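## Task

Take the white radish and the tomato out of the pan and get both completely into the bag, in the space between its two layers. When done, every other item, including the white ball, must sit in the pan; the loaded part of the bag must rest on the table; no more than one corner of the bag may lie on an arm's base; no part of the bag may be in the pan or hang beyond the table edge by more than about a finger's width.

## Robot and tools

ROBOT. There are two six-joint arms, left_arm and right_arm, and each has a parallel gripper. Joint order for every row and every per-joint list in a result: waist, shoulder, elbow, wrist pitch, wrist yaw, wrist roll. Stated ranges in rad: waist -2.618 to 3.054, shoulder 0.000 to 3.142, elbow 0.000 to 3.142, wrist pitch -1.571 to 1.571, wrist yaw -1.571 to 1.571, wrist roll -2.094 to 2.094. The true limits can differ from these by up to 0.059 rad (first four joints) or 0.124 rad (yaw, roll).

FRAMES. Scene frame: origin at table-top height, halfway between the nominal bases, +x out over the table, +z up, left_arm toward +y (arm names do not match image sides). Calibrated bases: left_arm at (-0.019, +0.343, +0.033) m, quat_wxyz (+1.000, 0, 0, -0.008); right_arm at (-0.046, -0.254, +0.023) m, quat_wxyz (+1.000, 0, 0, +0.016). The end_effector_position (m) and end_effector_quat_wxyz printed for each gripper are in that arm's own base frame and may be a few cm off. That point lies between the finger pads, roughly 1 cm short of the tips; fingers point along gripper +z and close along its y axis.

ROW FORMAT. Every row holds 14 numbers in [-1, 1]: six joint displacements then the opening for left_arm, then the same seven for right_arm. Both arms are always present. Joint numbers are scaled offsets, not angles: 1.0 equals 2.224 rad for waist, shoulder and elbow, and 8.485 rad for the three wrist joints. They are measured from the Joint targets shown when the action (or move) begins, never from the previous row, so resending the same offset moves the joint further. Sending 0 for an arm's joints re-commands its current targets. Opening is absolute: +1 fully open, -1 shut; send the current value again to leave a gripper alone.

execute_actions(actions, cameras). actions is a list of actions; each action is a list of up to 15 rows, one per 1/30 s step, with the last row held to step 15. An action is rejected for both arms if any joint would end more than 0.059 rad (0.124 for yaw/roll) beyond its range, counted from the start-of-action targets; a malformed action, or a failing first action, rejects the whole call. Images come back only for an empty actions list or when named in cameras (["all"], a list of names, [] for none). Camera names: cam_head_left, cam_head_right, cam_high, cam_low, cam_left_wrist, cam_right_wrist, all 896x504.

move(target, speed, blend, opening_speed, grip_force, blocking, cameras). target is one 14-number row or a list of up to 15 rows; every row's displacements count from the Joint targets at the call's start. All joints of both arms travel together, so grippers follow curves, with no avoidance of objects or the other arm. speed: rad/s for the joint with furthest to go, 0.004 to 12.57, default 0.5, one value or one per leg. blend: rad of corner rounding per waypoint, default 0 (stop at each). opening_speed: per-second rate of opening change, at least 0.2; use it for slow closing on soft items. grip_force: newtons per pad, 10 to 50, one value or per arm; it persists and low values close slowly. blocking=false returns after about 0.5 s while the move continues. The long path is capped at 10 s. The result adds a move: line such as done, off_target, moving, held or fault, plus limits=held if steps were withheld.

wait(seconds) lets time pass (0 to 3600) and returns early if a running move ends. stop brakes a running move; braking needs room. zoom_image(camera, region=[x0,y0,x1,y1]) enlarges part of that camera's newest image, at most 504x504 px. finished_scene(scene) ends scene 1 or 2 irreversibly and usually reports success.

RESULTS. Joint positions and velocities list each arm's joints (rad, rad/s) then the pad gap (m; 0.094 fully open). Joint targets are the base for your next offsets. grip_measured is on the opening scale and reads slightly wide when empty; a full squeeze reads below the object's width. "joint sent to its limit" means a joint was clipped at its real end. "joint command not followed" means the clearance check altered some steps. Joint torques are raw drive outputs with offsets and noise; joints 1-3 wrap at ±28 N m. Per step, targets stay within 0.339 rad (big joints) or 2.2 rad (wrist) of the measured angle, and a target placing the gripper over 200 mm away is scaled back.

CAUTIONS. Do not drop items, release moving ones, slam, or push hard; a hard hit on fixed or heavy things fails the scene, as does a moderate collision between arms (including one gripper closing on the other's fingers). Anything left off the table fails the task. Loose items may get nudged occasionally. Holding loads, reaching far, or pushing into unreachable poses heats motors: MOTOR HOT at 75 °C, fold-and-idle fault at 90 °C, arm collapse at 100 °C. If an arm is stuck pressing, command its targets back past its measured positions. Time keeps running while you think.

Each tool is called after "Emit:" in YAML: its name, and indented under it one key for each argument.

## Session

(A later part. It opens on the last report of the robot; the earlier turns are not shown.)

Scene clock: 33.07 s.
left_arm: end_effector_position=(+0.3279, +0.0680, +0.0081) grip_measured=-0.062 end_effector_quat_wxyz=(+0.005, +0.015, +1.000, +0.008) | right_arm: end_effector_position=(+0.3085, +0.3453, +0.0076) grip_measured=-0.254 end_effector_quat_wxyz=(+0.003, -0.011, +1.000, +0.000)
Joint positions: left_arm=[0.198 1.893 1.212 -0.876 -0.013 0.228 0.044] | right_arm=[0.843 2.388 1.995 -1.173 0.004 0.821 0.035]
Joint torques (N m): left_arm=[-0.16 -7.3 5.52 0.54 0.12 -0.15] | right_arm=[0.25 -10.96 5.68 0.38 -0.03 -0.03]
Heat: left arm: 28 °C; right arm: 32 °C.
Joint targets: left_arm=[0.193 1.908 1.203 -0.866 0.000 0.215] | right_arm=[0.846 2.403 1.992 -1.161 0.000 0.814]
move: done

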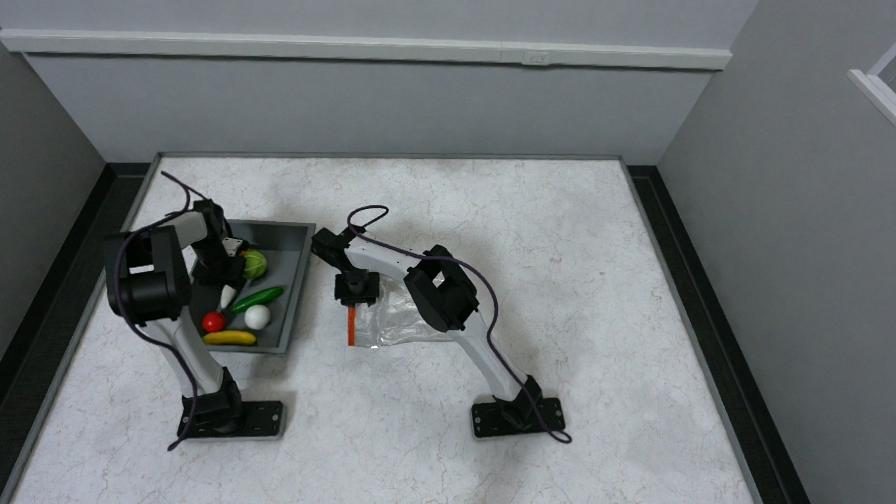

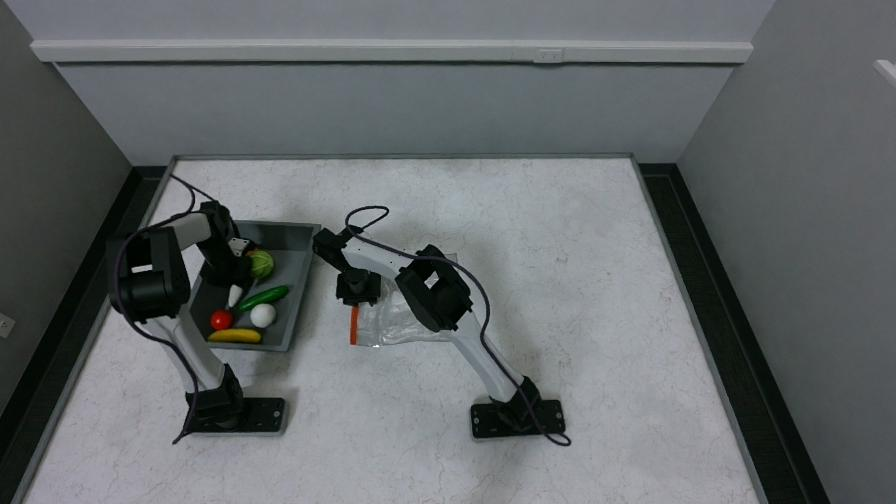

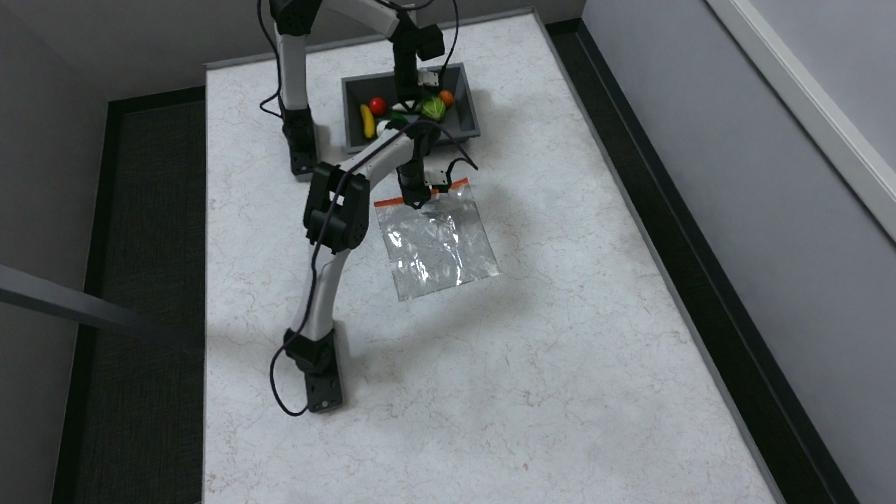

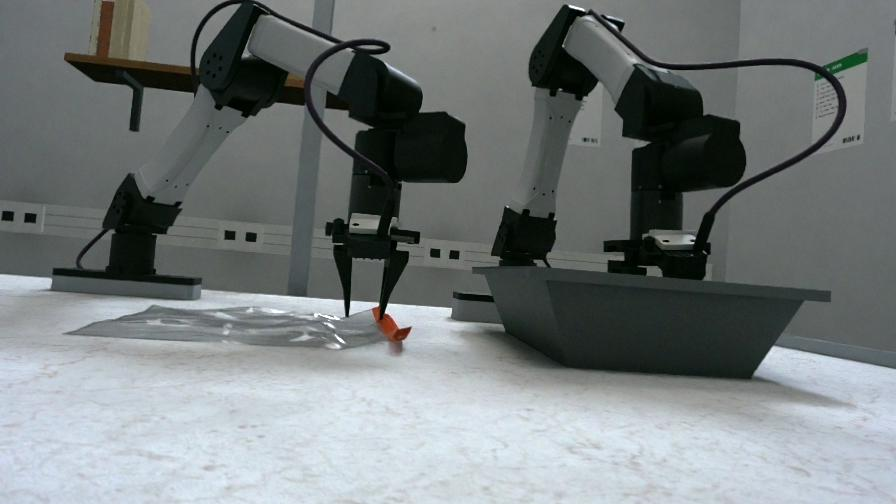

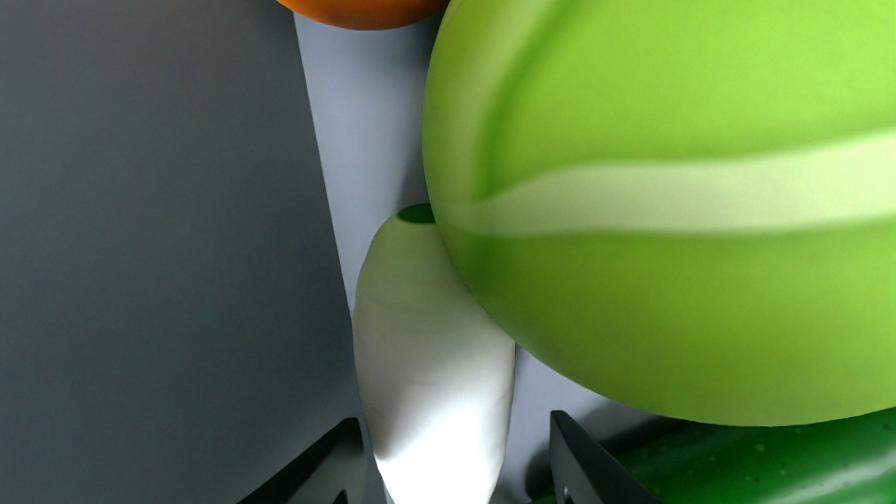

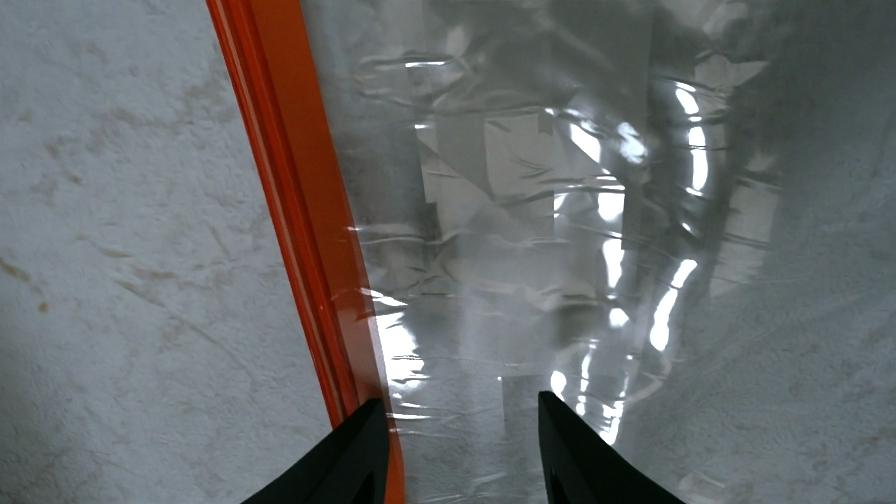

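Emit:
move:
  target: [0,0,0,0,0,0,-0.9,0.009,0.0189,0.1169,-0.0256,0,0.0021,-0.255]
  speed: 0.5
  grip_force: [25,50]
  cameras: ["cam_left_wrist","cam_right_wrist","cam_low"]

Emit:
zoom_image:
  camera: "cam_right_wrist"
  region: [200, 100, 704, 504]

Emit:
zoom_image:
  camera: "cam_low"
  region: [250, 200, 500, 370]

Scene clock: 37.33 s.
left_arm: end_effector_position=(+0.3280, +0.0683, +0.0130) grip_measured=-0.897 end_effector_quat_wxyz=(+0.007, +0.014, +1.000, +0.009) | right_arm: end_effector_position=(+0.3078, +0.3572, +0.0493) grip_measured=-0.254 end_effector_quat_wxyz=(+0.002, -0.018, +1.000, -0.001)
Joint positions: left_arm=[0.198 1.882 1.217 -0.888 -0.015 0.227 0.005] | right_arm=[0.861 2.426 2.228 -1.372 0.004 0.825 0.035]
Joint torques (N m): left_arm=[-0.1 -6.35 5.04 0.69 0.14 -0.15] | right_arm=[0.47 -10.95 8.29 0.18 -0.03 0.13]
Heat: left arm: 28 °C; right arm: 33 °C.
Joint targets: left_arm=[0.193 1.908 1.203 -0.866 0.000 0.215] | right_arm=[0.866 2.445 2.253 -1.378 0.000 0.832]
grip_force (N): 25, 50
move: done
Images, in order (width x height): cam_low 896x504, cam_left_wrist 896x504, cam_right_wrist 896x504.

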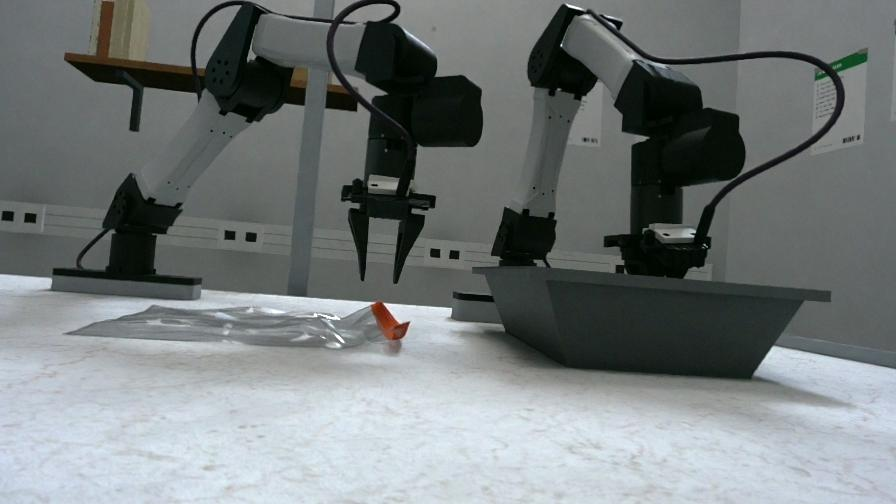

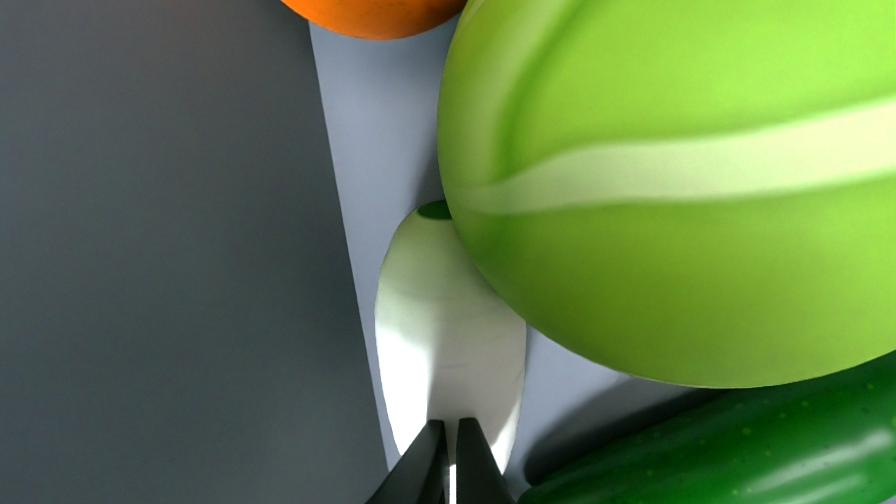

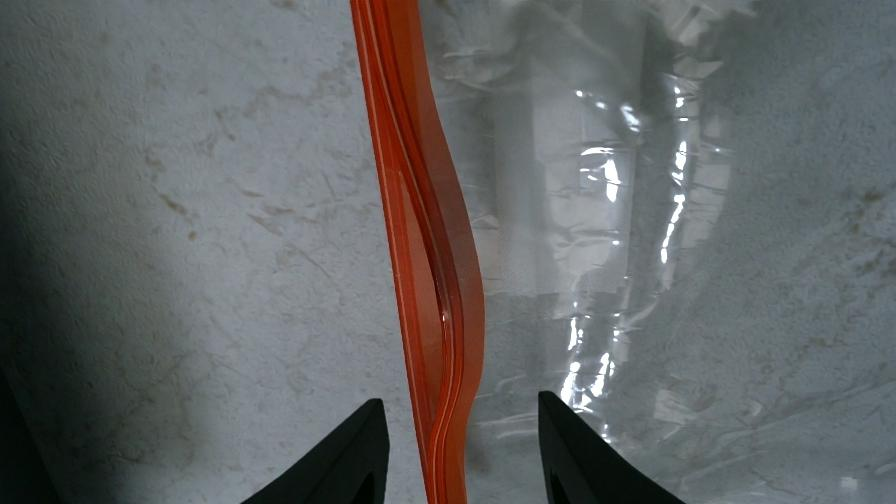

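Scaled by 1.000.

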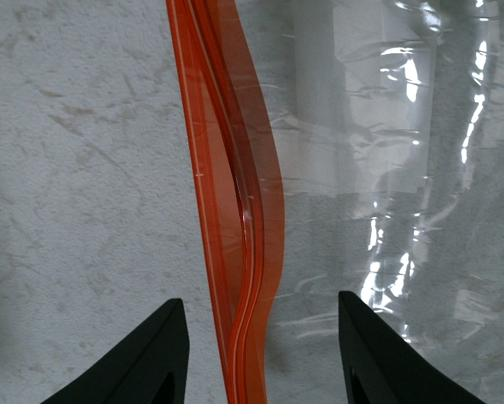

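Scaled by 2.016 from the camera's image (finer frame: 1280x720).

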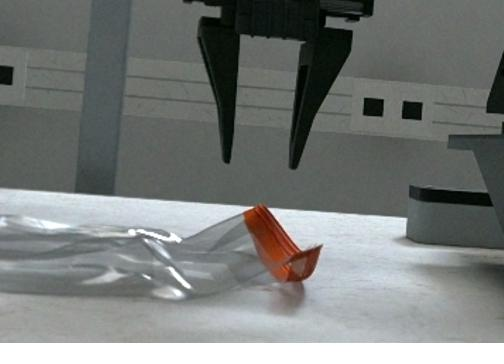

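Emit:
move:
  target:
    - [0,0,0,0,0,0,-0.064,-0.0058,-0.0202,-0.0369,0.0042,0,-0.0015,-0.255]
    - [0,0.0183,-0.0184,0.0097,0,0,-0.064,-0.0058,-0.0099,-0.1129,0.027,0,-0.0015,-0.255]
    - [0,0.0183,-0.0184,0.0097,0,0,-0.9,-0.0058,-0.0099,-0.1129,0.027,0,-0.0015,-0.255]
  speed: [0.3,0.3,0.3]
  opening_speed: 1.0
  cameras: ["cam_left_wrist","cam_right_wrist","cam_low"]

Emit:
zoom_image:
  camera: "cam_right_wrist"
  region: [200, 200, 704, 504]

Emit:
zoom_image:
  camera: "cam_low"
  region: [300, 230, 450, 370]

Scene clock: 42.63 s.
left_arm: end_effector_position=(+0.3290, +0.0686, -0.0132) grip_measured=-0.319 end_effector_quat_wxyz=(+0.006, +0.014, +1.000, +0.009) | right_arm: end_effector_position=(+0.3029, +0.3514, -0.0068) grip_measured=-0.254 end_effector_quat_wxyz=(-0.003, -0.018, +1.000, -0.007)
Joint positions: left_arm=[0.198 1.933 1.171 -0.794 -0.015 0.226 0.032] | right_arm=[0.861 2.426 2.005 -1.163 0.004 0.825 0.035]
Joint torques (N m): left_arm=[-0.16 -7.35 5.16 0.54 0.14 -0.13] | right_arm=[-0.79 -12.75 5.55 0.35 -0.03 -0.01]
Heat: left arm: 28 °C; right arm: 36 °C.
Joint targets: left_arm=[0.193 1.949 1.162 -0.784 0.000 0.215] | right_arm=[0.853 2.423 2.001 -1.149 0.000 0.820]
grip_force (N): 25, 50
move: done
Images, in order (width x height): cam_low 896x504, cam_left_wrist 896x504, cam_right_wrist 896x504.

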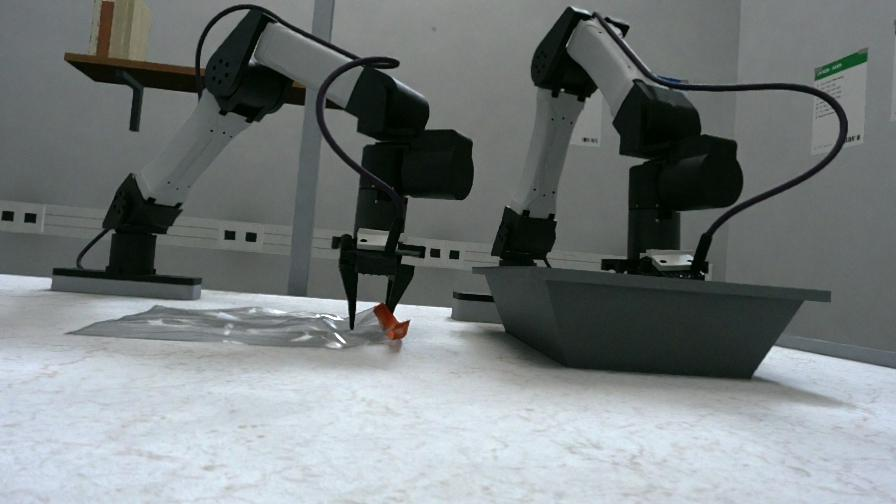

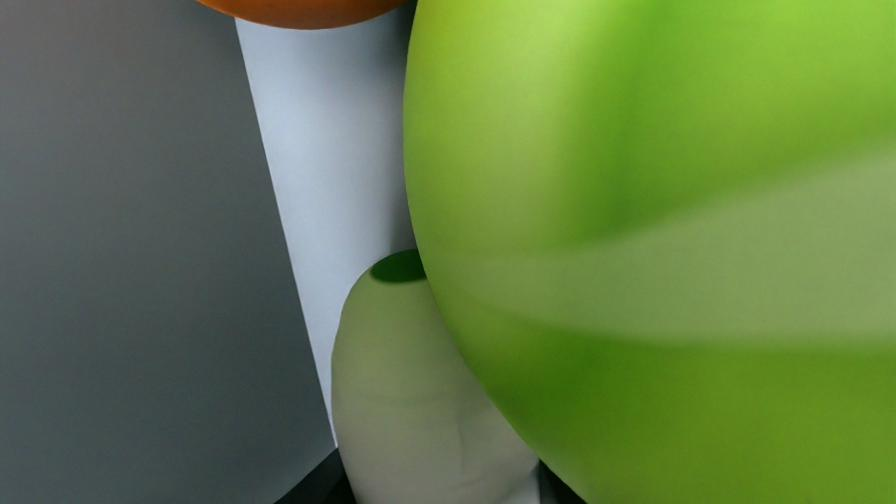

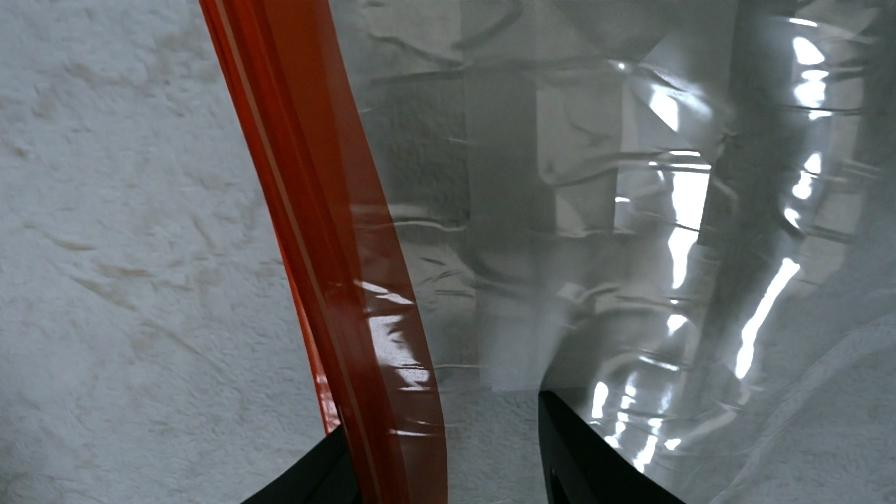

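Scaled by 1.000.

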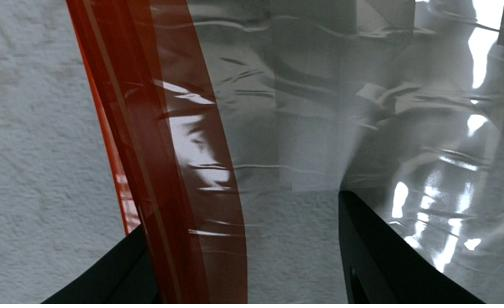

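Scaled by 3.360 from the camera's image (finer frame: 1280x720).

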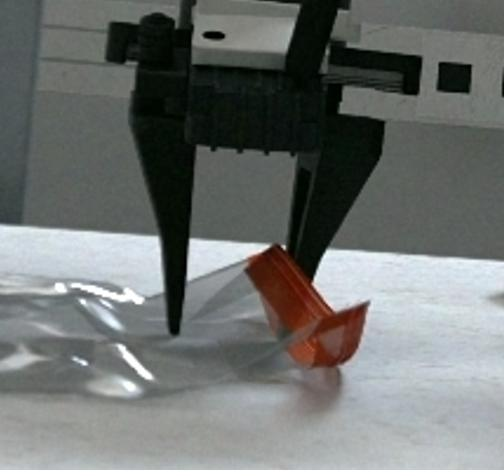

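Emit:
move:
  target:
    - [0,0,0,0,0,0,-0.9,0,0,0,0,0,0,-1]
    - [0,-0.0665,0.1871,-0.0665,0,0,-0.9,-0.0072,-0.1331,-0.1668,0.0397,0,0,-1]
    - [-0.0868,-0.1344,0.0845,-0.0137,0.0589,-0.0489,-0.9,-0.0144,-0.2662,-0.3336,0.0794,0,0,-1]
    - [-0.129,-0.2226,-0.2783,0.0866,0.1131,-0.1087,-0.9,-0.0144,-0.2662,-0.3336,0.0794,0,0,-1]
  speed: [0.7,0.7,0.8,0.8]
  blend: [0,0.05,0.1,0]
  opening_speed: 1.5
  grip_force: [25,50]
  cameras: ["all"]

Emit:
zoom_image:
  camera: "cam_low"
  region: [250, 170, 550, 370]

Emit:
zoom_image:
  camera: "cam_high"
  region: [320, 100, 520, 300]

Emit:
zoom_image:
  camera: "cam_head_left"
  region: [190, 200, 480, 370]

Scene clock: 50.57 s.
left_arm: end_effector_position=(+0.2756, -0.1659, +0.0732) grip_measured=-0.327 end_effector_quat_wxyz=(+0.077, -0.126, +0.852, -0.502) | right_arm: end_effector_position=(+0.3022, +0.3276, +0.0520) grip_measured=-0.989 end_effector_quat_wxyz=(+0.158, -0.001, +0.973, +0.168)
Joint positions: left_arm=[-0.088 1.468 0.554 -0.058 0.944 -0.694 0.032] | right_arm=[0.827 1.876 1.264 -0.493 0.004 0.825 0.001]
Joint torques (N m): left_arm=[-0.2 -5.94 5.48 1.61 0.51 -0.08] | right_arm=[-0.59 -12.94 5.98 1.23 -0.02 -0.03]
Heat: left arm: 29 °C; right arm: 39 °C.
Joint targets: left_arm=[-0.094 1.454 0.543 -0.049 0.959 -0.707] | right_arm=[0.821 1.831 1.259 -0.476 0.000 0.820]
grip_force (N): 25, 50
move: off_target (right_arm); right_arm: the shoulder is farthest, 0.045 rad from its target

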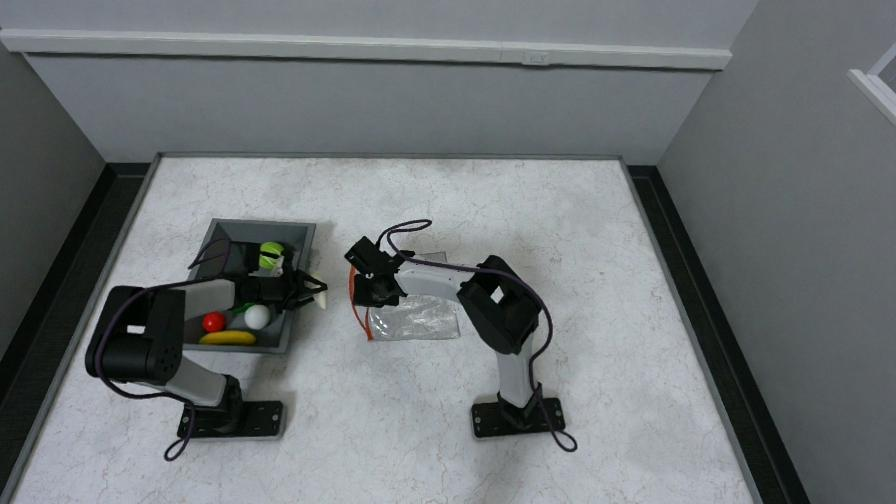

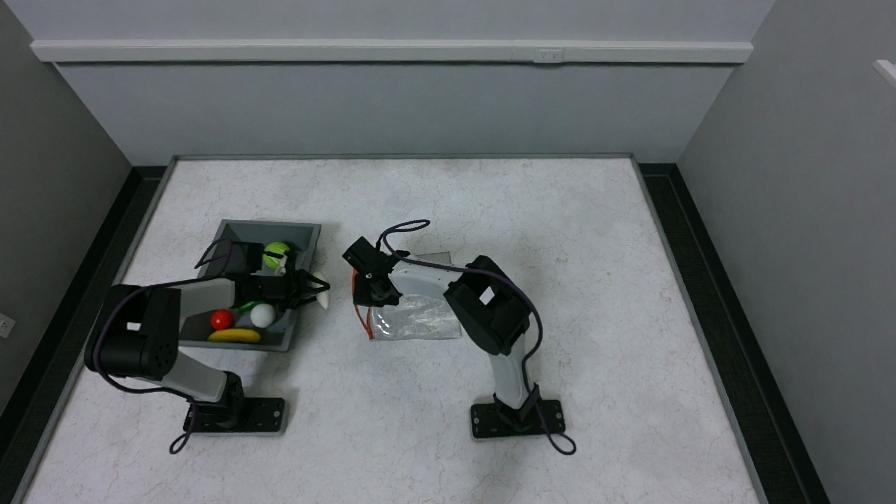

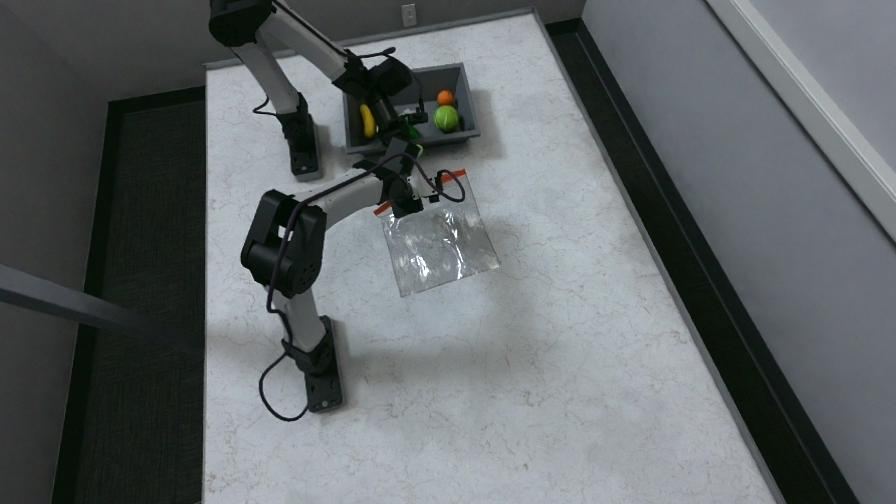

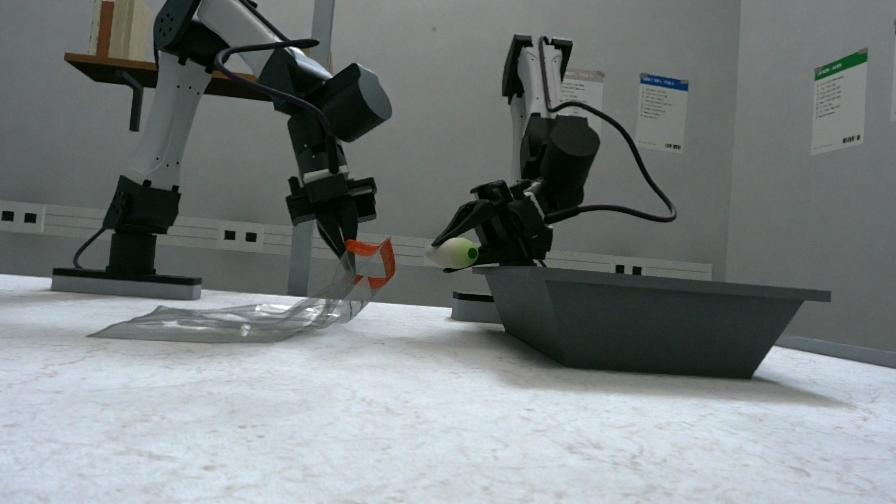

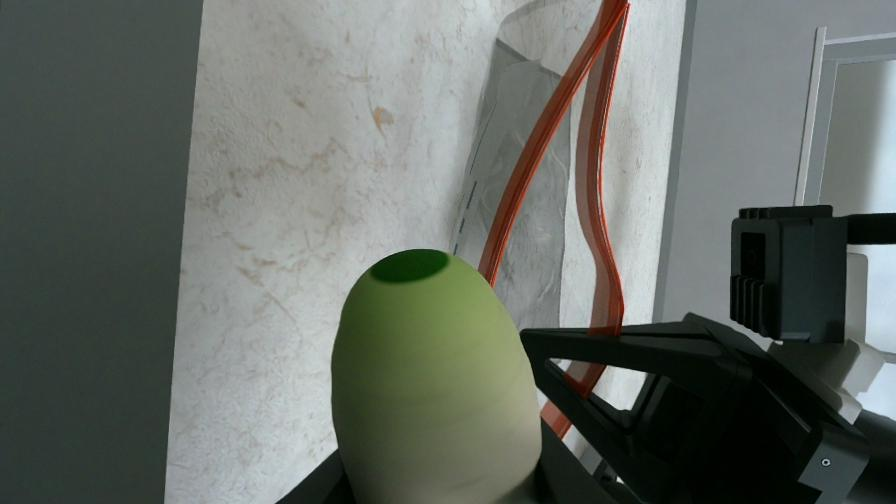

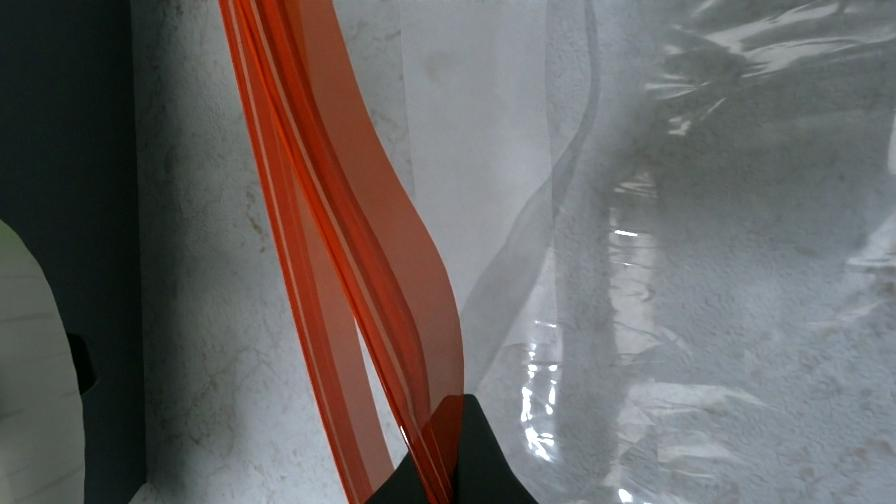

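Scaled by 1.680 from the camera's image (finer frame: 1280x720).

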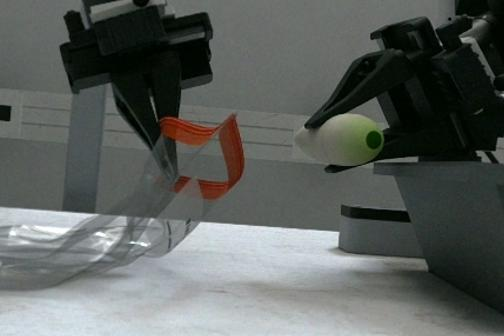

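Scaled by 2.520 from the camera's image (finer frame: 1280x720).

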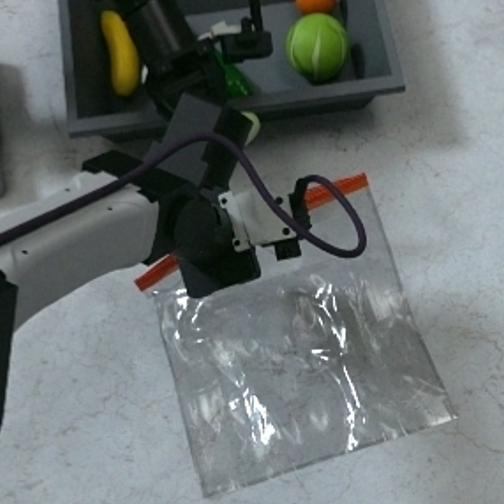

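Scaled by 1.738 from the camera's image (finer frame: 1280x720).

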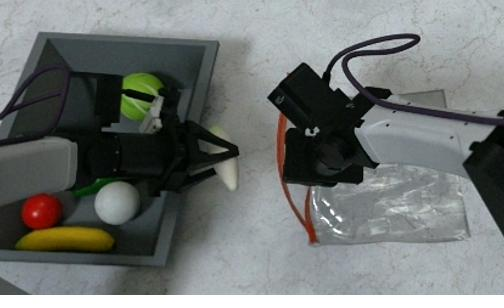

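Emit:
move:
  target: [0,0,0,0,0,0,-0.9,-0.0244,-0.0526,-0.027,-0.0066,0,0,-1]
  speed: 0.4
  cameras: ["cam_low","cam_left_wrist","cam_right_wrist","cam_head_left"]

Emit:
zoom_image:
  camera: "cam_low"
  region: [250, 170, 550, 370]

Emit:
zoom_image:
  camera: "cam_head_left"
  region: [260, 200, 480, 370]

Scene clock: 53.53 s.
left_arm: end_effector_position=(+0.2756, -0.1659, +0.0732) grip_measured=-0.327 end_effector_quat_wxyz=(+0.077, -0.126, +0.852, -0.502) | right_arm: end_effector_position=(+0.3058, +0.2949, +0.0793) grip_measured=-0.989 end_effector_quat_wxyz=(+0.172, +0.028, +0.969, +0.174)
Joint positions: left_arm=[-0.088 1.468 0.554 -0.057 0.944 -0.695 0.032] | right_arm=[0.769 1.748 1.203 -0.532 0.004 0.825 0.001]
Joint torques (N m): left_arm=[-0.24 -5.91 5.46 1.61 0.53 -0.11] | right_arm=[-0.17 -11.04 6.17 1.12 -0.02 -0.04]
Heat: left arm: 29 °C; right arm: 39 °C.
Joint targets: left_arm=[-0.094 1.454 0.543 -0.049 0.959 -0.707] | right_arm=[0.766 1.714 1.199 -0.531 0.001 0.820]
grip_force (N): 25, 50
move: done
Images, in order (width x height): cam_head_left 896x504, cam_low 896x504, cam_left_wrist 896x504, cam_right_wrist 896x504.

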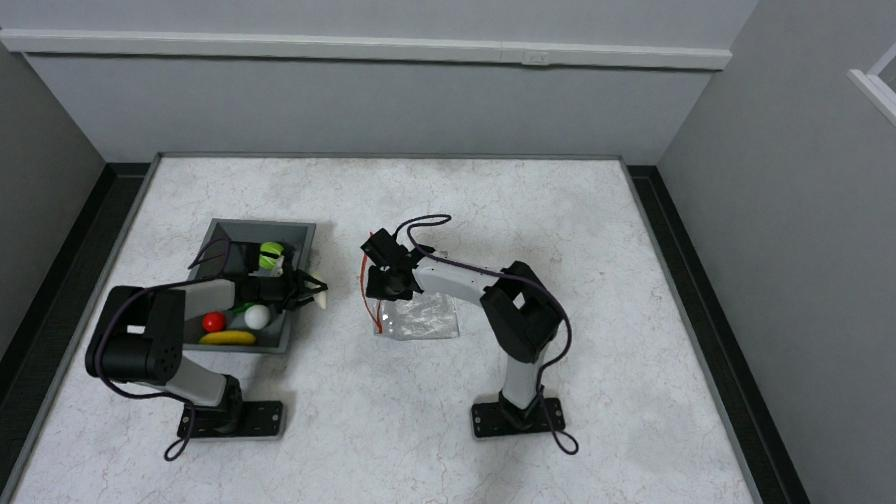

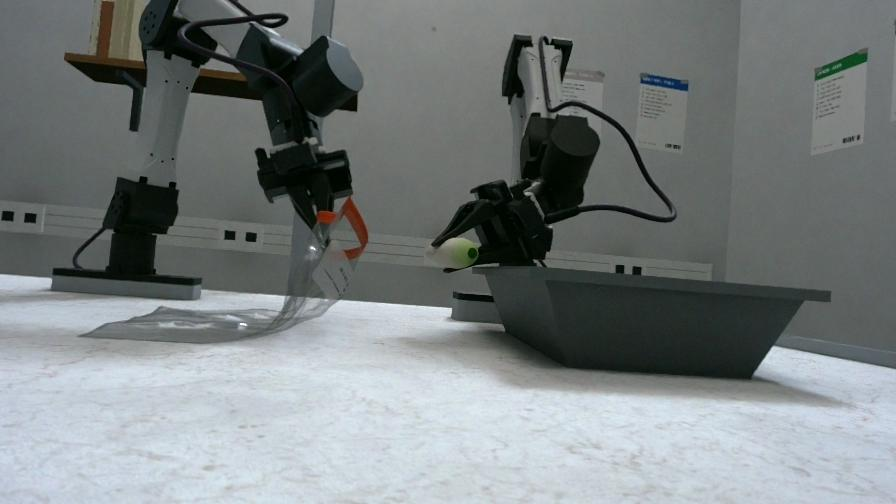

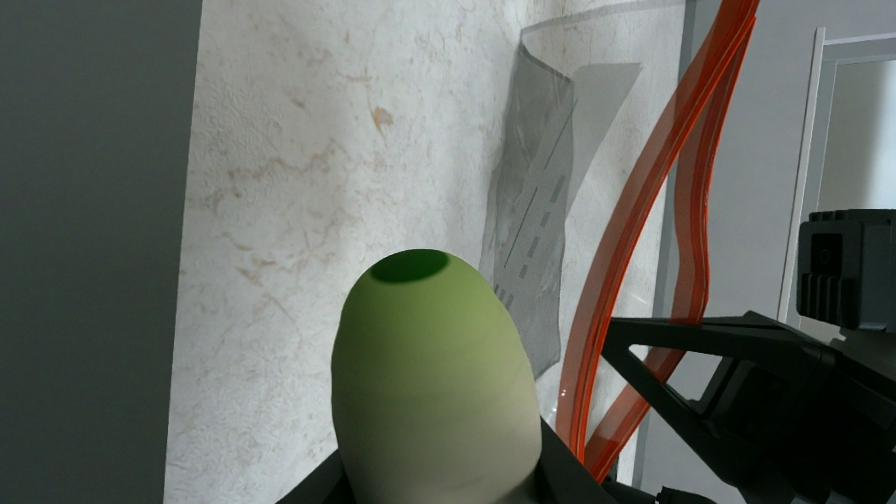

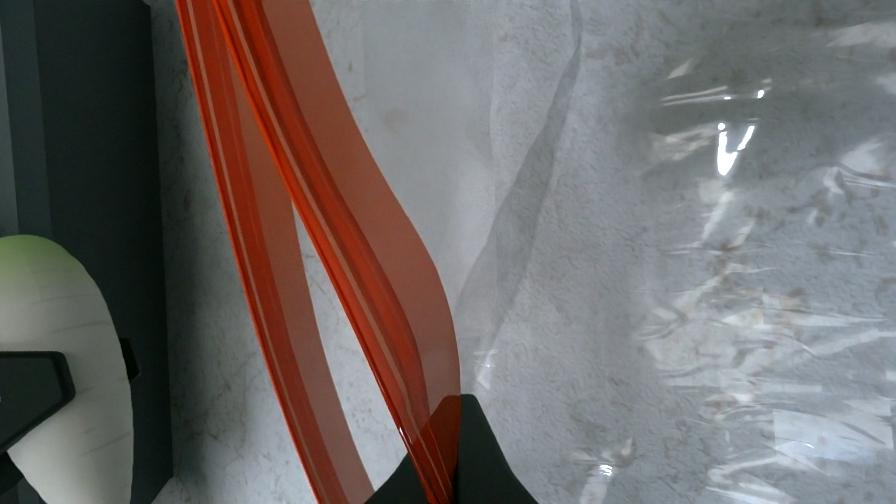

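Scaled by 1.680 from the camera's image (finer frame: 1280x720).

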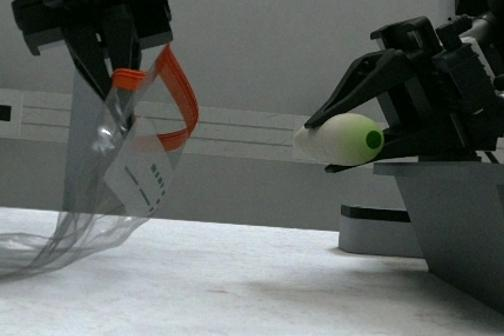

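Scaled by 2.291 from the camera's image (finer frame: 1280x720).

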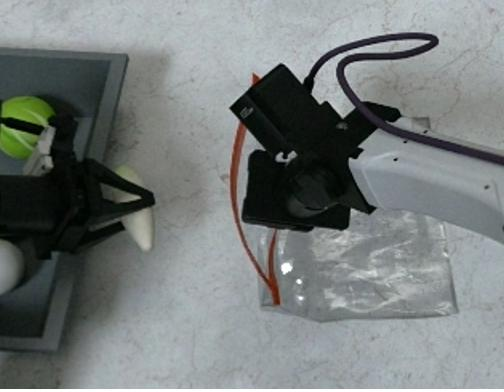

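Emit:
move:
  target: [0,0,0,0,0,0,-0.9,-0.1569,0.0198,-0.0153,-0.0021,-0.0925,-0.029,-1]
  speed: 0.4
  cameras: ["cam_low","cam_left_wrist","cam_right_wrist","cam_head_left"]

Emit:
zoom_image:
  camera: "cam_low"
  region: [250, 170, 550, 370]

Emit:
zoom_image:
  camera: "cam_head_left"
  region: [260, 200, 480, 370]

Scene clock: 60.60 s.
left_arm: end_effector_position=(+0.2756, -0.1659, +0.0732) grip_measured=-0.327 end_effector_quat_wxyz=(+0.077, -0.126, +0.852, -0.502) | right_arm: end_effector_position=(+0.3063, +0.2699, +0.1100) grip_measured=-0.989 end_effector_quat_wxyz=(+0.002, -0.009, +0.908, +0.419)
Joint positions: left_arm=[-0.088 1.468 0.554 -0.057 0.944 -0.695 0.032] | right_arm=[0.421 1.748 1.17 -0.549 -0.771 0.582 0.001]
Joint velocities: left_arm=[-0.046 -0.002 -0.002 0.022 0.022 -0.022 0] | right_arm=[within noise]
Joint torques (N m): left_arm=[-0.23 -5.93 5.45 1.62 0.53 -0.1] | right_arm=[-0.34 -7.05 5.97 0.97 -0.46 -0.11]
Heat: left arm: 29 °C; right arm: 40 °C.
Joint targets: left_arm=[-0.094 1.454 0.543 -0.049 0.959 -0.707] | right_arm=[0.417 1.758 1.165 -0.549 -0.785 0.573]
grip_force (N): 25, 50
move: done
Images, in order (width x height): cam_head_left 896x504, cam_low 896x504, cam_left_wrist 896x504, cam_right_wrist 896x504.

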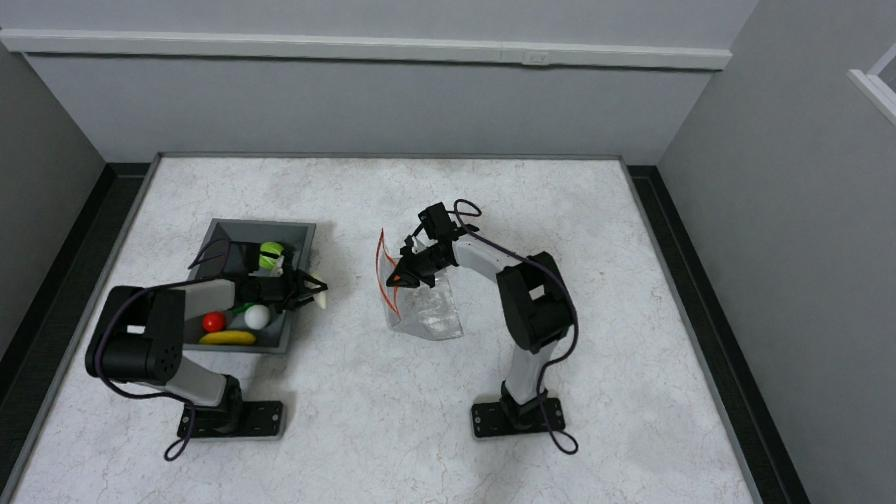

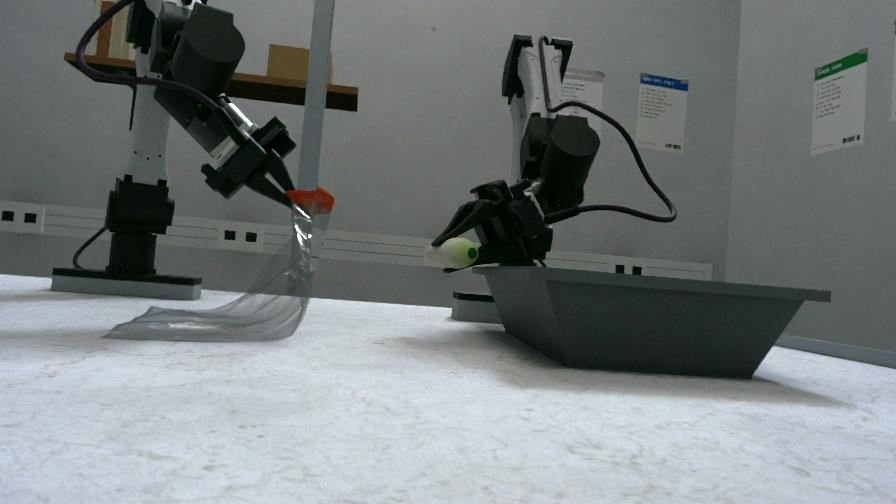

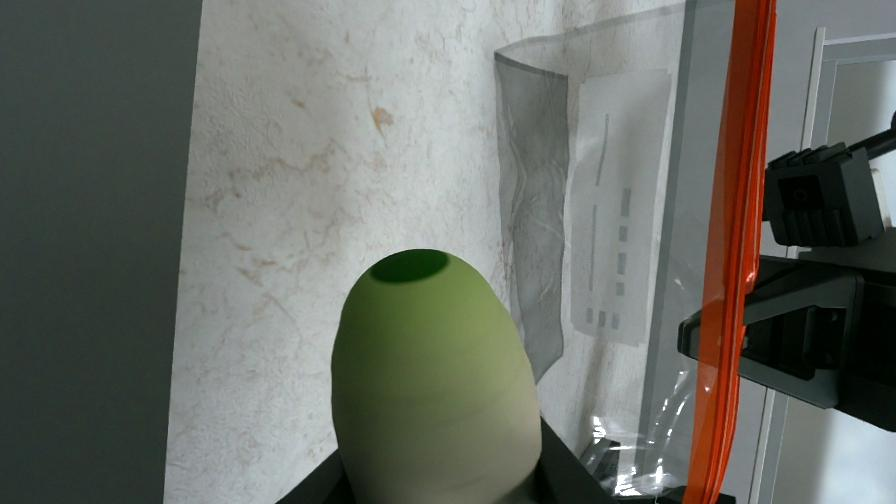

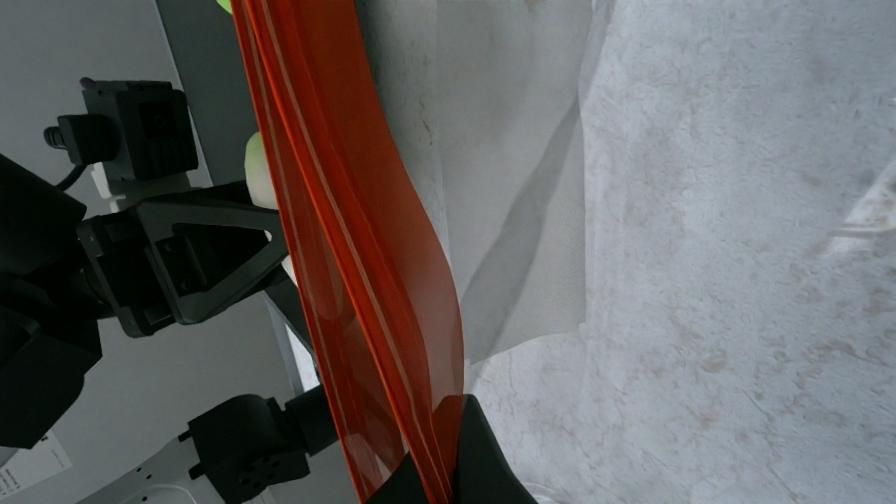

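Scaled by 1.680 from the camera's image (finer frame: 1280x720).

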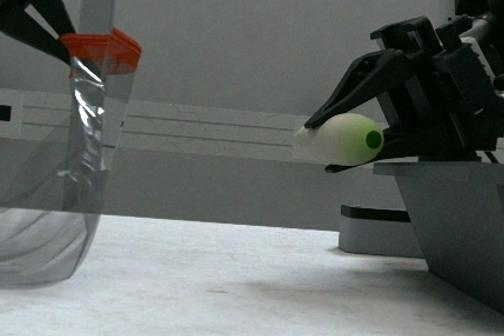

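Scaled by 2.291 from the camera's image (finer frame: 1280x720).

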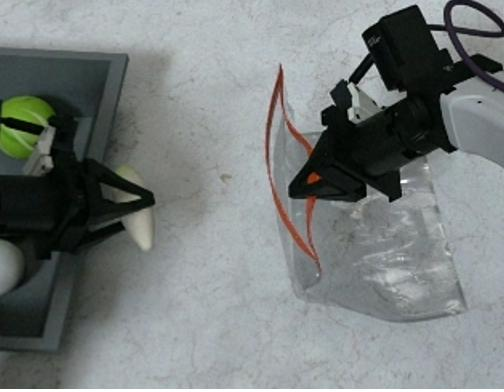

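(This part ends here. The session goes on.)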